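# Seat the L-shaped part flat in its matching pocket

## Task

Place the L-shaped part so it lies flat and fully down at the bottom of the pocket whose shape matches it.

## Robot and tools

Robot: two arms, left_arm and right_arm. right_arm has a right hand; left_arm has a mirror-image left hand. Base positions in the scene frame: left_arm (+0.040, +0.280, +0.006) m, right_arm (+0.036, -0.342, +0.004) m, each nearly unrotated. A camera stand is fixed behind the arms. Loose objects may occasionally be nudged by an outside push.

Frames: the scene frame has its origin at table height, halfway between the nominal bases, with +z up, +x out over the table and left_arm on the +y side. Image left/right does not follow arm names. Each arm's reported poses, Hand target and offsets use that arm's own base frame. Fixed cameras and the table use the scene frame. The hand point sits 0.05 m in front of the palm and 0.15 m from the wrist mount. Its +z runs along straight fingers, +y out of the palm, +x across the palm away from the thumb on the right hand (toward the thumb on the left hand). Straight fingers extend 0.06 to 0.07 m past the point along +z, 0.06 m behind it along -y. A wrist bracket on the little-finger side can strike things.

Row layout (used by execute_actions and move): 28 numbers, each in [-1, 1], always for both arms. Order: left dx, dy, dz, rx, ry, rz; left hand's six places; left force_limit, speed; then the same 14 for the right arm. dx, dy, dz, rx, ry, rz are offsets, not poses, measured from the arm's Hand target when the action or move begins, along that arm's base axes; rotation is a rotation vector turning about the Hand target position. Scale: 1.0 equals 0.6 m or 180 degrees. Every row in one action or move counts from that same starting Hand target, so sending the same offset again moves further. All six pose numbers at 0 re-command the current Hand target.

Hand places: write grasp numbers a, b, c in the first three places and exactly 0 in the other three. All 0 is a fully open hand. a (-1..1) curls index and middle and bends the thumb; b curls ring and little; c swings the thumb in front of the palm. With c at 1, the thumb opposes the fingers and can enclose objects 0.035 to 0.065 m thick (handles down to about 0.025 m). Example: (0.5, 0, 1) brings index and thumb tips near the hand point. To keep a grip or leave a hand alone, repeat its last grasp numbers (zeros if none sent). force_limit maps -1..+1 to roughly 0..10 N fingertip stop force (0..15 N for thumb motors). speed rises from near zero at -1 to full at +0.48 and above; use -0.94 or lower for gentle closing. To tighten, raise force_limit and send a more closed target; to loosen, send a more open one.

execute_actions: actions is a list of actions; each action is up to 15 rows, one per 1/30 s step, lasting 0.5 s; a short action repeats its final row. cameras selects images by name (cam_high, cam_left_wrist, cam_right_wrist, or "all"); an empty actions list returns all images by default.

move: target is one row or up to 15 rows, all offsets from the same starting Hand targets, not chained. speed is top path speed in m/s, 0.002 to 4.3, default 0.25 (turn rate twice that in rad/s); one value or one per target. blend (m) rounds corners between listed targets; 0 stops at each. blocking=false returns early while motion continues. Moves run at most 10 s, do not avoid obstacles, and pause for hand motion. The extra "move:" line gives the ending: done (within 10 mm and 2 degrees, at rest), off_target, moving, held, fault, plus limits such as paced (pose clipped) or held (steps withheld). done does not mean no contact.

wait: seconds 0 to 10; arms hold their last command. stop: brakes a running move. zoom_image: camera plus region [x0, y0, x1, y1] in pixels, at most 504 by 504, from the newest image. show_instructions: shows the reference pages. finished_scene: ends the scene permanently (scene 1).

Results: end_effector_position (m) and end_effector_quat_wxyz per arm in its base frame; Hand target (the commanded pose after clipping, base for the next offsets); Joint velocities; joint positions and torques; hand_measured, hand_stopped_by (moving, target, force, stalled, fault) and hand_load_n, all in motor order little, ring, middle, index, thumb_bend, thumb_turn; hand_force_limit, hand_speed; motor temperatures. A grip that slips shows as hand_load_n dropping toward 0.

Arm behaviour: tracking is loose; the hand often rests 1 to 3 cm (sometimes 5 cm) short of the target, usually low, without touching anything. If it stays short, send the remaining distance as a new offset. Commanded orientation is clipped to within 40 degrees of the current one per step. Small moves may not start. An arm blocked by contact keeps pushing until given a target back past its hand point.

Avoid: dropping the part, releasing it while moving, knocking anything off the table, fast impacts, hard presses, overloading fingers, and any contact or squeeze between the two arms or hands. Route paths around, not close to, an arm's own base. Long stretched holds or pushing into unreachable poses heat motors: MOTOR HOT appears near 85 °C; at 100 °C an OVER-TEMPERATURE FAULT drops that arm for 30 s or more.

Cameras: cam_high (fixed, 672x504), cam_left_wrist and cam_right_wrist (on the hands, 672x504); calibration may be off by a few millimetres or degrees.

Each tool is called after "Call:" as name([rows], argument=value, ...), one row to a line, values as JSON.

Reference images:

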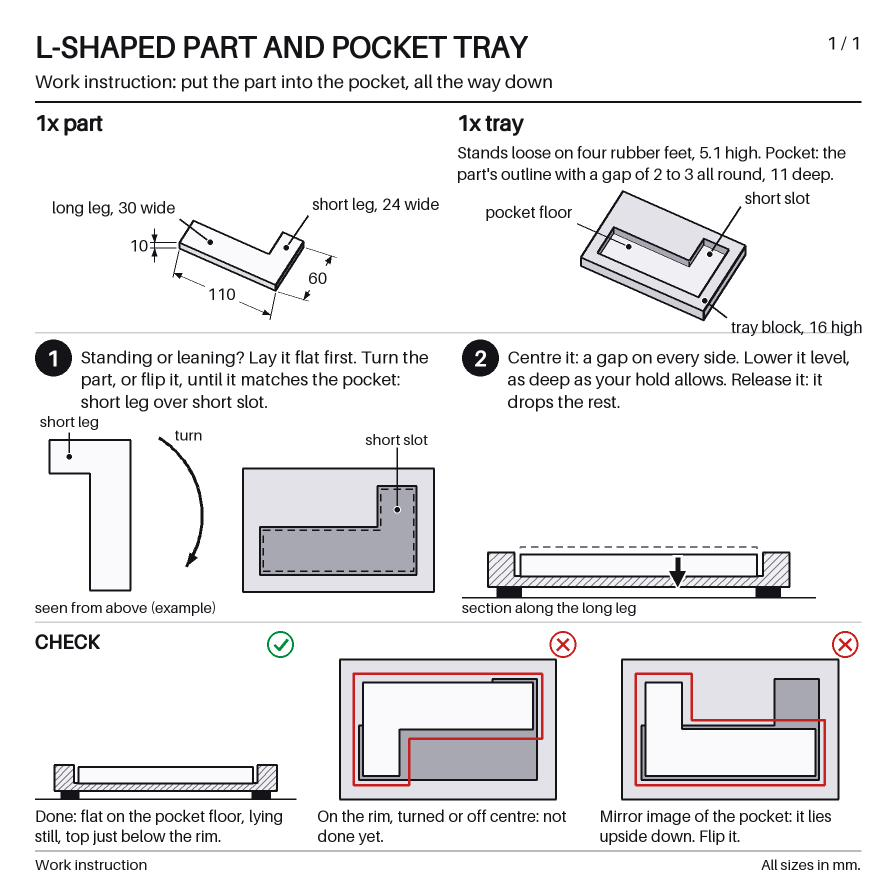

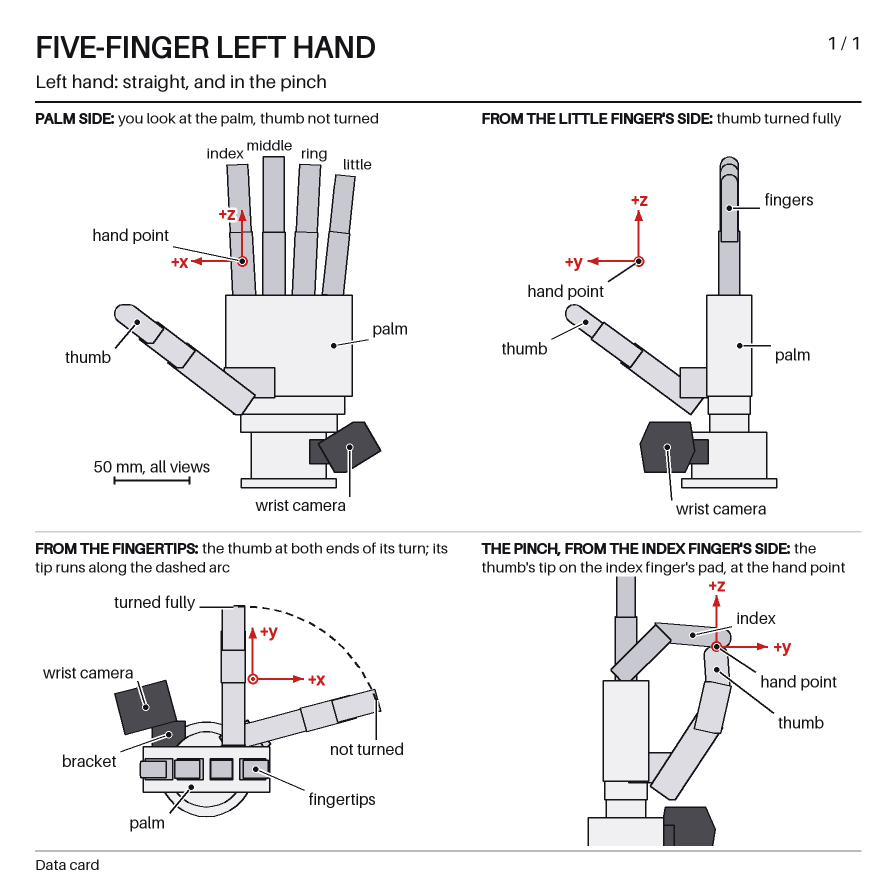

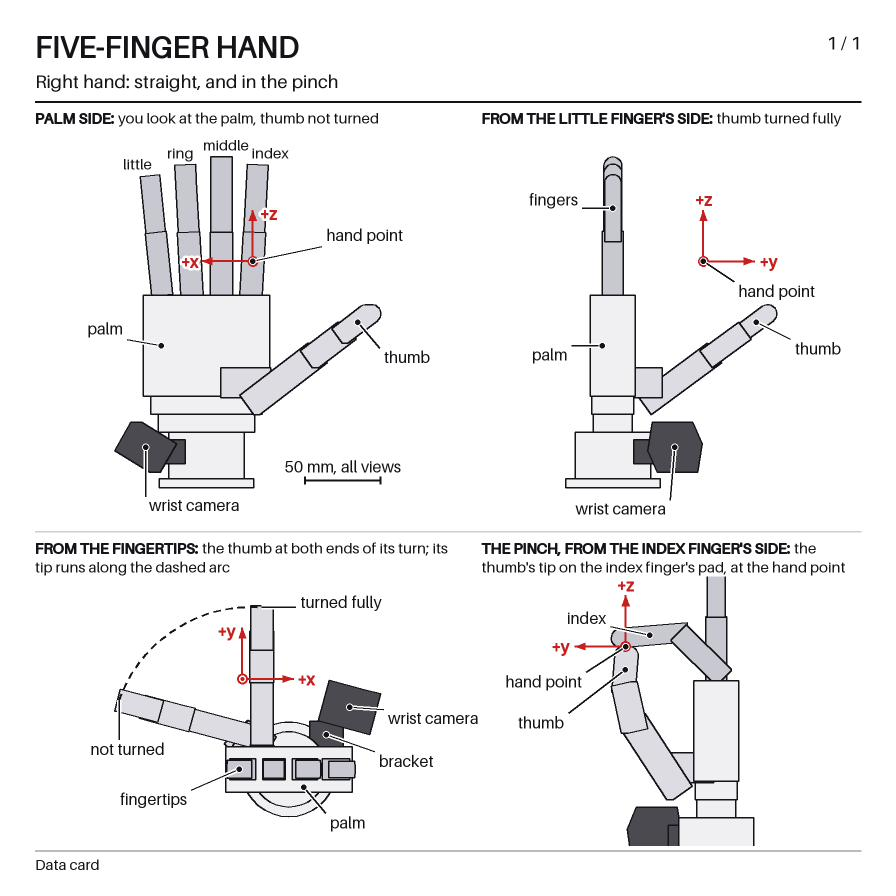

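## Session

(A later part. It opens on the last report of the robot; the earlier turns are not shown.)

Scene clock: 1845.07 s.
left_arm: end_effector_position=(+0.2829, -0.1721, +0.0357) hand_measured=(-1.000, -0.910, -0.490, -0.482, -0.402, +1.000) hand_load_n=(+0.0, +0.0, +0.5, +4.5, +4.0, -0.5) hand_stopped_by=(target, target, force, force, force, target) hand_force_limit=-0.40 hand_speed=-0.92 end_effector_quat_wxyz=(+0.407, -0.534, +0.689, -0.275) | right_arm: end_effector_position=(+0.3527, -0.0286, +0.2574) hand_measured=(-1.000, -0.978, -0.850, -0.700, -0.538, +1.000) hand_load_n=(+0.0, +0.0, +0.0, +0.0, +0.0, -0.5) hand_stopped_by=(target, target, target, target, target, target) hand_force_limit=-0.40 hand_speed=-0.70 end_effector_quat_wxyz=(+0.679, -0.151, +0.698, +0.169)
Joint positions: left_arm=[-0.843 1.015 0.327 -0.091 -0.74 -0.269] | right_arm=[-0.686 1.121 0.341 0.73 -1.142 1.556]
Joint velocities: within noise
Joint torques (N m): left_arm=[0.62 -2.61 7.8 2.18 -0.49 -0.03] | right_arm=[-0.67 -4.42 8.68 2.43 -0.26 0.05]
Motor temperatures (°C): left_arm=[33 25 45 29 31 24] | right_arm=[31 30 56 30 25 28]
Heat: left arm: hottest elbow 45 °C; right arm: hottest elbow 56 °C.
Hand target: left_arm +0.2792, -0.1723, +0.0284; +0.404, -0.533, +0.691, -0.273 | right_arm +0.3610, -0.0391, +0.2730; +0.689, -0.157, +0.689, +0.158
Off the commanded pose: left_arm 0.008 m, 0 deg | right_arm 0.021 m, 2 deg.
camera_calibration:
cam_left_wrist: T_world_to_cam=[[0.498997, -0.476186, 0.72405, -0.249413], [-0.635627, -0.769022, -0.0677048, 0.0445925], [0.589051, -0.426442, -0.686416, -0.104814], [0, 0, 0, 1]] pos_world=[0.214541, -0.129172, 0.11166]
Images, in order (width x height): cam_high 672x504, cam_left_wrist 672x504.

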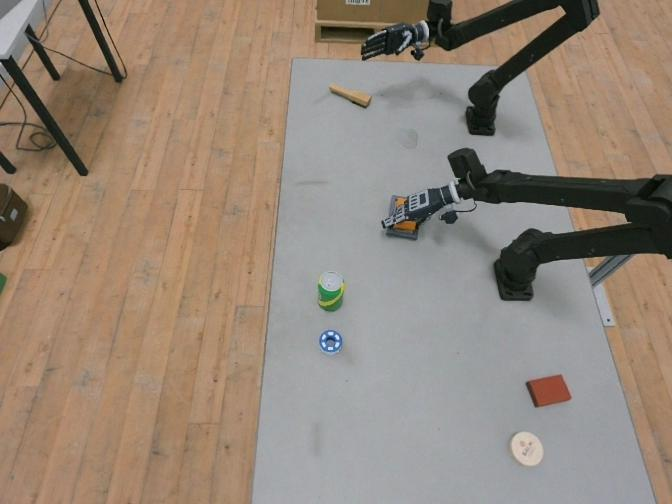

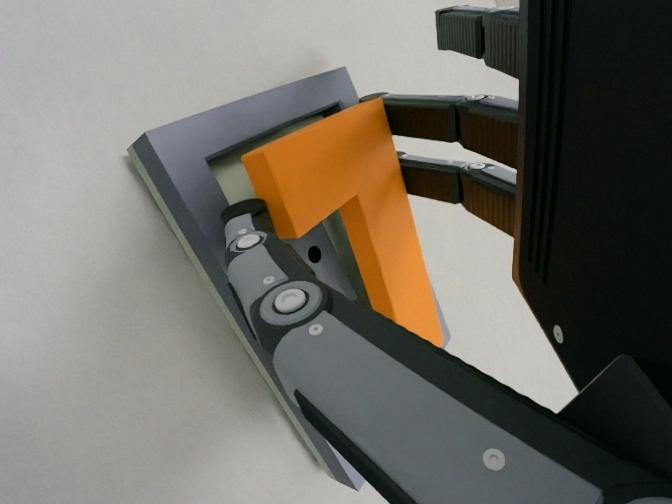

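Call:
move(target=[0.0005,0,-0.0035,0,0,0,0.6,0,1,0,0,0,-0.4,-0.92,0,0,0,0,0,0,0.15,0,1,0,0,0,-0.4,-0.7], speed=0.02, cameras=["cam_left_wrist"])

Scene clock: 2183.07 s.
left_arm: end_effector_position=(+0.2839, -0.1732, +0.0346) hand_measured=(-1.000, -0.910, -0.490, -0.482, -0.402, +1.000) hand_load_n=(+0.0, -0.5, +0.5, +4.5, +3.5, -0.5) hand_stopped_by=(target, target, force, force, force, target) hand_force_limit=-0.40 hand_speed=-0.92 end_effector_quat_wxyz=(+0.407, -0.534, +0.688, -0.276) | right_arm: end_effector_position=(+0.3527, -0.0286, +0.2574) hand_measured=(-1.000, -0.978, -0.850, -0.700, -0.538, +1.000) hand_load_n=(+0.5, +0.0, +0.0, +0.0, +0.0, +0.0) hand_stopped_by=(target, target, target, target, target, target) hand_force_limit=-0.40 hand_speed=-0.70 end_effector_quat_wxyz=(+0.679, -0.151, +0.698, +0.169)
Joint positions: left_arm=[-0.843 1.024 0.327 -0.08 -0.74 -0.269] | right_arm=[-0.686 1.121 0.341 0.73 -1.142 1.556]
Joint torques (N m): left_arm=[0.62 -2.73 7.49 2.17 -0.47 -0.02] | right_arm=[-0.79 -4.84 8.69 2.37 -0.26 0.04]
Motor temperatures (°C): left_arm=[33 25 43 29 31 24] | right_arm=[30 29 58 30 25 28]
Heat: left arm: hottest elbow 43 °C; right arm: hottest elbow 58 °C.
Hand target: left_arm +0.2796, -0.1723, +0.0263; +0.404, -0.533, +0.691, -0.273 | right_arm +0.3610, -0.0391, +0.2730; +0.689, -0.157, +0.689, +0.158
Off the commanded pose: left_arm 0.009 m, 1 deg | right_arm 0.021 m, 2 deg.
move: off_target (right_arm)
camera_calibration:
cam_left_wrist: T_world_to_cam=[[0.497927, -0.474938, 0.725605, -0.249206], [-0.635541, -0.769128, -0.0673027, 0.0443139], [0.590047, -0.42764, -0.684812, -0.107101], [0, 0, 0, 1]] pos_world=[0.215444, -0.130075, 0.110464]
Images, in order (width x height): cam_left_wrist 672x504.

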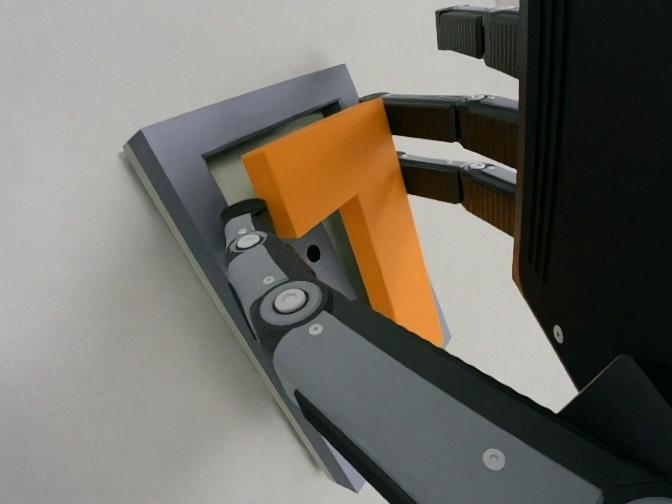

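Call:
zoom_image(camera="cam_left_wrist", region=[340, 250, 460, 340])

Call:
zoom_image(camera="cam_left_wrist", region=[400, 290, 480, 360])

Scaled by 4.200 from the camera's 672x504 image, which has a finer 960x720 frame.

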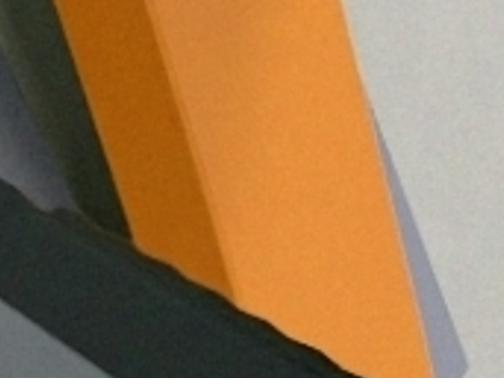

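Scaled by 6.300 from the camera's 672x504 image, which has a finer 960x720 frame.

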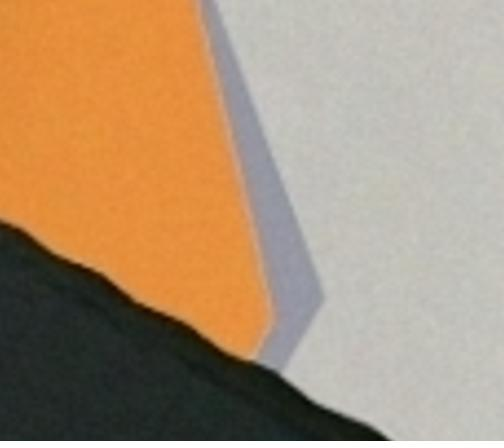

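Call:
execute_actions([
  [[0,0,0,0,0,0,0.23,-0.252,1,0,0,0,-0.4,-0.95,0,0,0,0,0,0,0.15,0,1,0,0,0,-0.4,-0.7]],
  [[0,0,0,0,0,0,0.23,-0.252,1,0,0,0,-0.4,-0.95,0,0,0,0,0,0,0.15,0,1,0,0,0,-0.4,-0.7]],
], cameras=["cam_left_wrist"])

Scene clock: 2244.20 s.
left_arm: end_effector_position=(+0.2839, -0.1733, +0.0347) hand_measured=(-1.000, -1.000, -0.754, -0.490, -0.402, +1.000) hand_load_n=(+0.0, +0.0, +0.0, +2.0, +1.5, +0.0) hand_stopped_by=(target, target, target, target, target, target) hand_force_limit=-0.40 hand_speed=-0.95 end_effector_quat_wxyz=(+0.407, -0.534, +0.688, -0.276) | right_arm: end_effector_position=(+0.3527, -0.0286, +0.2574) hand_measured=(-1.000, -0.978, -0.850, -0.700, -0.538, +1.000) hand_load_n=(+0.0, +0.0, +0.0, +0.0, +0.0, +0.0) hand_stopped_by=(target, target, target, target, target, target) hand_force_limit=-0.40 hand_speed=-0.70 end_effector_quat_wxyz=(+0.679, -0.151, +0.698, +0.169)
Joint positions: left_arm=[-0.843 1.024 0.327 -0.079 -0.74 -0.269] | right_arm=[-0.686 1.121 0.341 0.73 -1.142 1.556]
Joint torques (N m): left_arm=[0.73 -2.78 7.49 2.22 -0.47 -0.02] | right_arm=[-1.03 -4.72 8.69 2.37 -0.25 0.04]
Motor temperatures (°C): left_arm=[32 25 42 29 31 24] | right_arm=[30 29 58 30 25 28]
Heat: left arm: hottest elbow 42 °C; right arm: hottest elbow 58 °C.
Hand target: left_arm +0.2796, -0.1724, +0.0264; +0.404, -0.533, +0.691, -0.273 | right_arm +0.3610, -0.0391, +0.2730; +0.689, -0.157, +0.689, +0.158
Off the commanded pose: left_arm 0.009 m, 1 deg | right_arm 0.021 m, 2 deg.
camera_calibration:
cam_left_wrist: T_world_to_cam=[[0.497729, -0.474707, 0.725892, -0.249214], [-0.635509, -0.769159, -0.0672457, 0.0442196], [0.590248, -0.427841, -0.684514, -0.107246], [0, 0, 0, 1]] pos_world=[0.215445, -0.130176, 0.110464]
Images, in order (width x height): cam_left_wrist 672x504.

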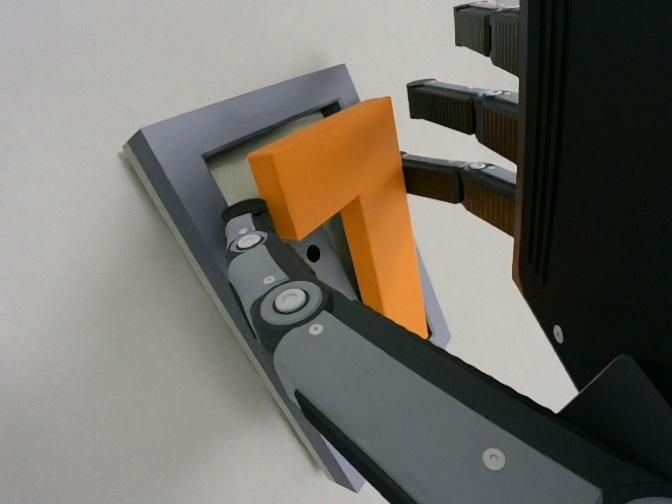

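Call:
zoom_image(camera="cam_left_wrist", region=[320, 220, 470, 350])

Call:
zoom_image(camera="cam_left_wrist", region=[200, 60, 420, 250])

Scaled by 3.360 from the camera's 672x504 image, which has a finer 960x720 frame.

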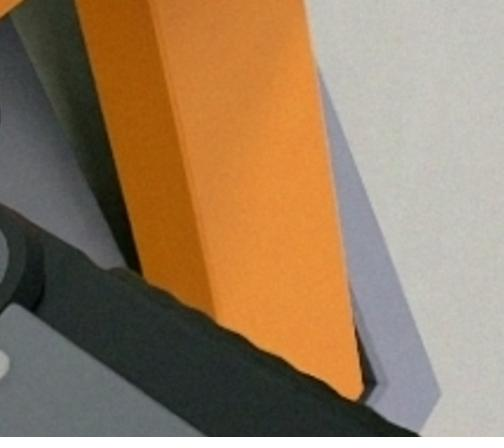

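Scaled by 2.291 from the camera's 672x504 image, which has a finer 960x720 frame.

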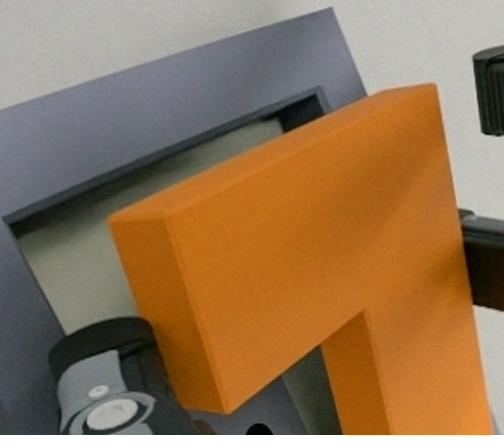

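Call:
execute_actions([
  [[0,0,0,0,0,0,0.227,-0.259,1,0,0,0,-0.4,-0.97,0,0,0,0,0,0,0.15,0,1,0,0,0,-0.4,-0.7]],
], cameras=["cam_left_wrist"])

Scene clock: 2272.77 s.
left_arm: end_effector_position=(+0.2839, -0.1733, +0.0347) hand_measured=(-1.000, -1.000, -0.760, -0.494, -0.402, +1.000) hand_load_n=(+0.0, +0.0, -0.5, +0.5, +1.0, +0.0) hand_stopped_by=(target, target, target, target, target, target) hand_force_limit=-0.40 hand_speed=-0.97 end_effector_quat_wxyz=(+0.407, -0.534, +0.688, -0.276) | right_arm: end_effector_position=(+0.3527, -0.0286, +0.2574) hand_measured=(-1.000, -0.978, -0.850, -0.700, -0.538, +1.000) hand_load_n=(+0.0, +0.0, +0.0, +0.0, +0.0, +0.0) hand_stopped_by=(target, target, target, target, target, target) hand_force_limit=-0.40 hand_speed=-0.70 end_effector_quat_wxyz=(+0.679, -0.151, +0.698, +0.169)
Joint positions: left_arm=[-0.843 1.024 0.327 -0.079 -0.74 -0.269] | right_arm=[-0.686 1.121 0.341 0.73 -1.142 1.556]
Joint torques (N m): left_arm=[0.67 -2.78 7.49 2.22 -0.46 -0.02] | right_arm=[-0.91 -4.6 8.68 2.5 -0.26 0.03]
Motor temperatures (°C): left_arm=[32 25 42 29 31 24] | right_arm=[30 29 58 30 25 28]
Heat: left arm: hottest elbow 42 °C; right arm: hottest elbow 58 °C.
Hand target: left_arm +0.2796, -0.1724, +0.0264; +0.404, -0.533, +0.691, -0.273 | right_arm +0.3610, -0.0391, +0.2730; +0.689, -0.157, +0.689, +0.158
Off the commanded pose: left_arm 0.009 m, 1 deg | right_arm 0.021 m, 2 deg.
camera_calibration:
cam_left_wrist: T_world_to_cam=[[0.497729, -0.474707, 0.725892, -0.249214], [-0.635509, -0.769159, -0.0672457, 0.0442196], [0.590248, -0.427841, -0.684514, -0.107246], [0, 0, 0, 1]] pos_world=[0.215445, -0.130176, 0.110464]
Images, in order (width x height): cam_left_wrist 672x504.

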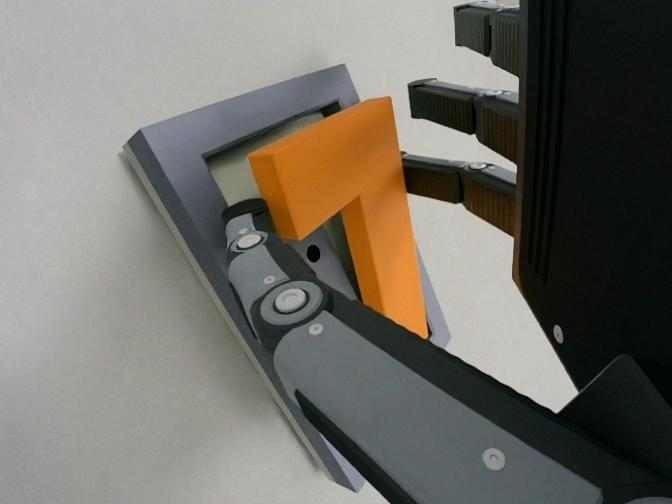

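Call:
execute_actions([
  [[0,0,0,0,0,0,0.225,-0.264,1,0,0,0,-0.4,-0.97,0,0,0,0,0,0,0.15,0,1,0,0,0,-0.4,-0.7]],
], cameras=["cam_left_wrist"])

Scene clock: 2276.37 s.
left_arm: end_effector_position=(+0.2839, -0.1733, +0.0347) hand_measured=(-1.000, -1.000, -0.766, -0.498, -0.402, +1.000) hand_load_n=(+0.0, +0.0, -0.5, +0.0, +0.0, +0.0) hand_stopped_by=(target, target, target, target, target, target) hand_force_limit=-0.40 hand_speed=-0.97 end_effector_quat_wxyz=(+0.407, -0.534, +0.688, -0.276) | right_arm: end_effector_position=(+0.3527, -0.0286, +0.2574) hand_measured=(-1.000, -0.978, -0.850, -0.700, -0.538, +1.000) hand_load_n=(+0.0, +0.0, +0.0, +0.0, +0.0, +0.0) hand_stopped_by=(target, target, target, target, target, target) hand_force_limit=-0.40 hand_speed=-0.70 end_effector_quat_wxyz=(+0.679, -0.151, +0.698, +0.169)
Joint positions: left_arm=[-0.843 1.024 0.327 -0.079 -0.74 -0.269] | right_arm=[-0.686 1.121 0.341 0.73 -1.142 1.556]
Joint torques (N m): left_arm=[0.67 -2.78 7.5 2.22 -0.47 -0.02] | right_arm=[-0.97 -4.6 8.73 2.35 -0.26 0.01]
Motor temperatures (°C): left_arm=[32 25 42 29 31 24] | right_arm=[30 29 58 30 25 28]
Heat: left arm: hottest elbow 42 °C; right arm: hottest elbow 58 °C.
Hand target: left_arm +0.2796, -0.1724, +0.0264; +0.404, -0.533, +0.691, -0.273 | right_arm +0.3610, -0.0391, +0.2730; +0.689, -0.157, +0.689, +0.158
Off the commanded pose: left_arm 0.009 m, 1 deg | right_arm 0.021 m, 2 deg.
camera_calibration:
cam_left_wrist: T_world_to_cam=[[0.497729, -0.474707, 0.725892, -0.249214], [-0.635509, -0.769159, -0.0672457, 0.0442196], [0.590248, -0.427841, -0.684514, -0.107246], [0, 0, 0, 1]] pos_world=[0.215445, -0.130176, 0.110464]
Images, in order (width x height): cam_left_wrist 672x504.

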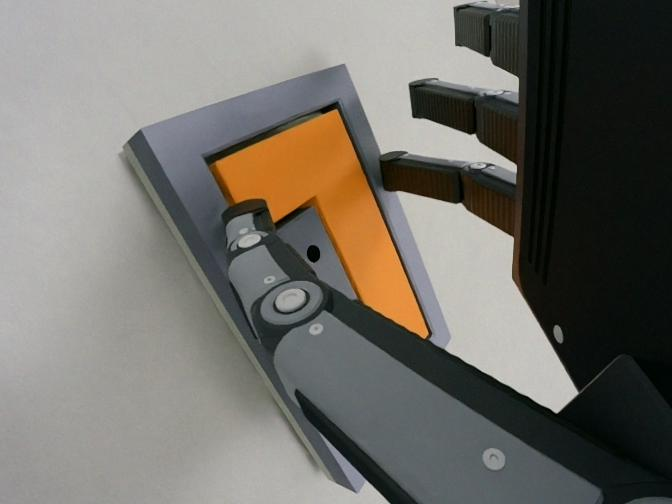

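Call:
zoom_image(camera="cam_left_wrist", region=[180, 60, 460, 270])

Call:
zoom_image(camera="cam_left_wrist", region=[310, 220, 470, 350])

Scaled by 1.800 from the camera's 672x504 image, which has a finer 960x720 frame.

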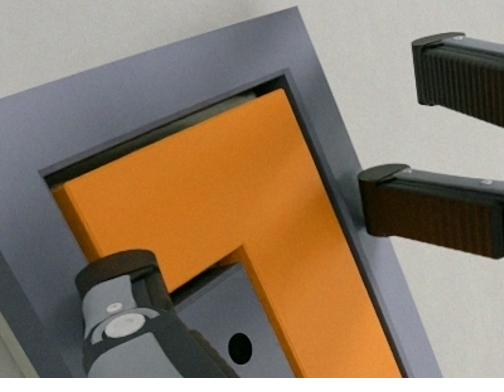

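Scaled by 3.150 from the camera's 672x504 image, which has a finer 960x720 frame.

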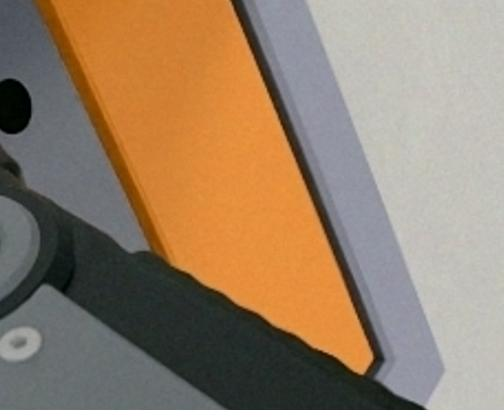

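Call:
execute_actions([
  [[0,0,0,0,0,0,0.1,0,1,0,0,0,-0.4,-0.85,0,0,0,0,0,0,0.15,0,1,0,0,0,-0.4,-0.7]],
  [[0,0,0,0,0,0,0,0,1,0,0,0,-0.4,-0.8,0,0,0,0,0,0,0.15,0,1,0,0,0,-0.4,-0.7]],
], cameras=["cam_left_wrist"])

Scene clock: 2293.83 s.
left_arm: end_effector_position=(+0.2852, -0.1740, +0.0360) hand_measured=(-1.000, -1.000, -1.000, -1.000, -0.650, +1.000) hand_load_n=(+0.0, +0.0, -0.5, -0.5, -0.5, -0.5) hand_stopped_by=(target, target, target, target, target, target) hand_force_limit=-0.40 hand_speed=-0.80 end_effector_quat_wxyz=(+0.408, -0.535, +0.686, -0.279) | right_arm: end_effector_position=(+0.3527, -0.0286, +0.2574) hand_measured=(-1.000, -0.978, -0.850, -0.700, -0.538, +1.000) hand_load_n=(+0.0, +0.0, +0.0, +0.0, +0.0, +0.0) hand_stopped_by=(target, target, target, target, target, target) hand_force_limit=-0.40 hand_speed=-0.70 end_effector_quat_wxyz=(+0.679, -0.151, +0.698, +0.169)
Joint positions: left_arm=[-0.843 1.024 0.327 -0.072 -0.742 -0.269] | right_arm=[-0.686 1.121 0.341 0.73 -1.142 1.556]
Joint torques (N m): left_arm=[0.73 -2.73 7.49 1.88 -0.37 -0.02] | right_arm=[-0.85 -4.66 8.72 2.35 -0.24 0.04]
Motor temperatures (°C): left_arm=[32 25 42 29 31 24] | right_arm=[30 29 58 30 25 28]
Heat: left arm: hottest elbow 42 °C; right arm: hottest elbow 58 °C.
Hand target: left_arm +0.2796, -0.1724, +0.0264; +0.404, -0.533, +0.691, -0.273 | right_arm +0.3610, -0.0391, +0.2730; +0.689, -0.157, +0.689, +0.158
Off the commanded pose: left_arm 0.011 m, 1 deg | right_arm 0.021 m, 2 deg.
camera_calibration:
cam_left_wrist: T_world_to_cam=[[0.493925, -0.470563, 0.73117, -0.249477], [-0.633632, -0.770646, -0.0679343, 0.0438015], [0.595441, -0.429738, -0.678805, -0.109471], [0, 0, 0, 1]] pos_world=[0.21616, -0.130683, 0.111076]
Images, in order (width x height): cam_left_wrist 672x504.

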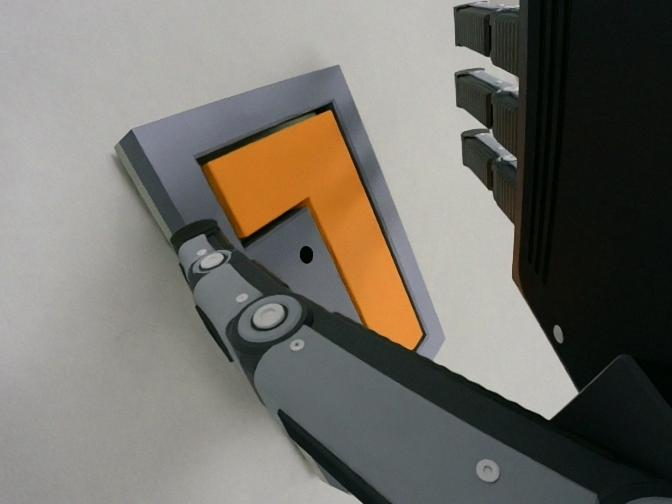

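Call:
move([
  [0.0383,-0.0183,0.115,0,0,0,0,0,1,0,0,0,-0.4,-0.8,0,0,0,0,0,0,0.15,0,1,0,0,0,-0.4,-0.7],
  [0.0383,0.0,0.3,0,0,0,0,0,1,0,0,0,-0.4,-0.8,0,0,0,0,0,0,0.15,0,1,0,0,0,-0.4,-0.7],
], speed=0.2, blend=0.03, cameras=["cam_left_wrist", "cam_high"])

Scene clock: 2302.23 s.
left_arm: end_effector_position=(+0.2902, -0.1622, +0.1715) hand_measured=(-1.000, -1.000, -1.000, -1.000, -0.650, +1.000) hand_load_n=(+0.0, +0.0, +0.0, +0.0, +0.0, +0.0) hand_stopped_by=(target, target, target, target, target, target) hand_force_limit=-0.40 hand_speed=-0.80 end_effector_quat_wxyz=(+0.401, -0.529, +0.706, -0.246) | right_arm: end_effector_position=(+0.3527, -0.0286, +0.2574) hand_measured=(-1.000, -0.978, -0.850, -0.700, -0.538, +1.000) hand_load_n=(+0.0, +0.0, +0.0, +0.0, +0.0, +0.0) hand_stopped_by=(target, target, target, target, target, target) hand_force_limit=-0.40 hand_speed=-0.70 end_effector_quat_wxyz=(+0.679, -0.151, +0.698, +0.169)
Joint positions: left_arm=[-0.785 0.803 0.643 -0.65 -0.692 -0.214] | right_arm=[-0.686 1.121 0.341 0.73 -1.142 1.556]
Joint torques (N m): left_arm=[1.67 -3.49 16.54 1.22 -0.38 0.09] | right_arm=[-0.91 -4.66 8.72 2.33 -0.26 0.03]
Motor temperatures (°C): left_arm=[32 25 43 29 31 24] | right_arm=[30 29 58 30 25 28]
Heat: left arm: hottest elbow 43 °C; right arm: hottest elbow 58 °C.
Hand target: left_arm +0.3026, -0.1724, +0.2065; +0.405, -0.533, +0.691, -0.273 | right_arm +0.3610, -0.0391, +0.2730; +0.689, -0.157, +0.689, +0.158
Off the commanded pose: left_arm 0.038 m, 4 deg | right_arm 0.021 m, 2 deg.
move: off_target (left_arm, right_arm)
camera_calibration:
cam_left_wrist: T_world_to_cam=[[0.531493, -0.511202, 0.675417, -0.353399], [-0.64337, -0.762286, -0.0706763, 0.0699128], [0.550991, -0.396979, -0.734042, 0.0123025], [0, 0, 0, 1]] pos_world=[0.22603, -0.122481, 0.252664]
Images, in order (width x height): cam_high 672x504, cam_left_wrist 672x504.

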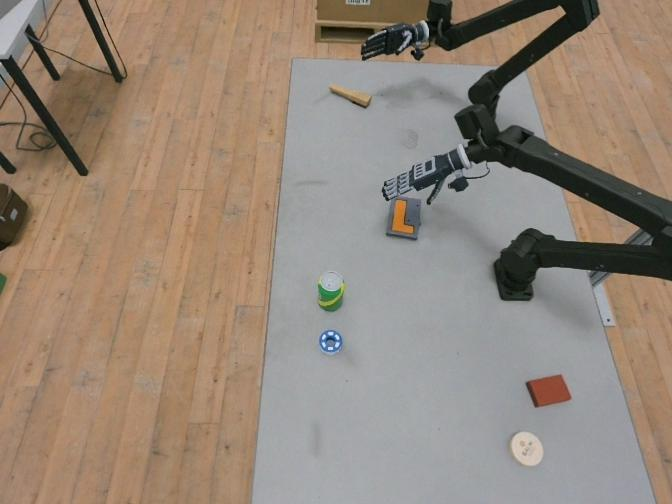

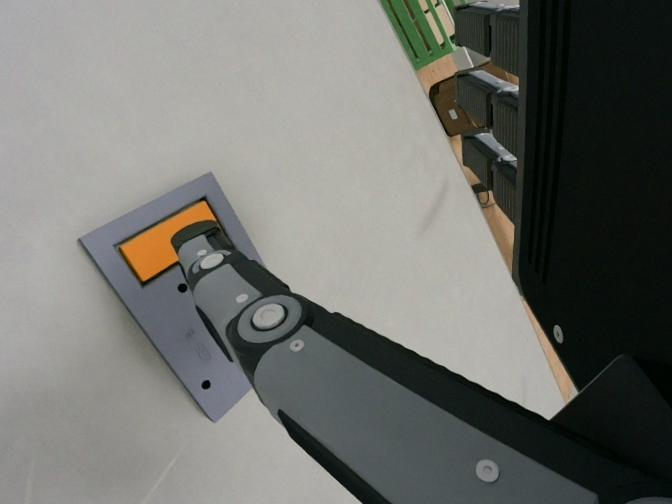

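Call:
zoom_image(camera="cam_left_wrist", region=[70, 160, 270, 310])

Call:
zoom_image(camera="cam_high", region=[370, 185, 440, 245])

Scaled by 2.520 from the camera's 672x504 image, which has a finer 960x720 frame.

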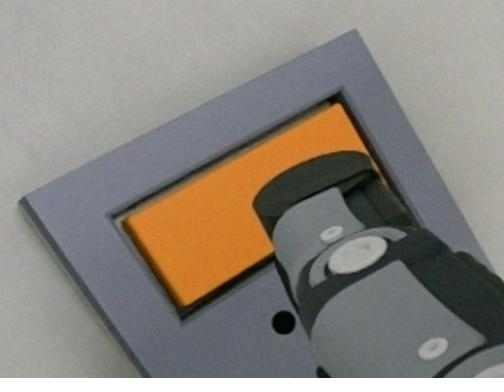

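Scaled by 7.200 from the camera's 672x504 image, which has a finer 960x720 frame.

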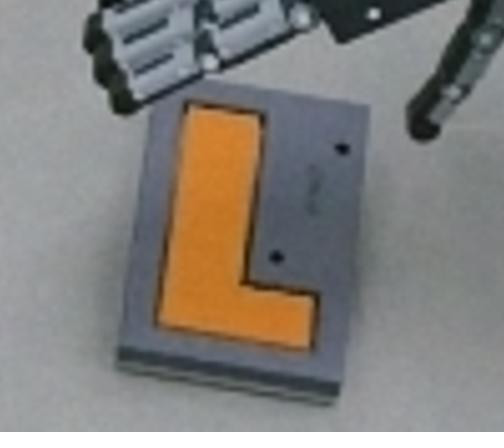

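Call:
finished_scene(scene=1)

The scene is finished: the task was done.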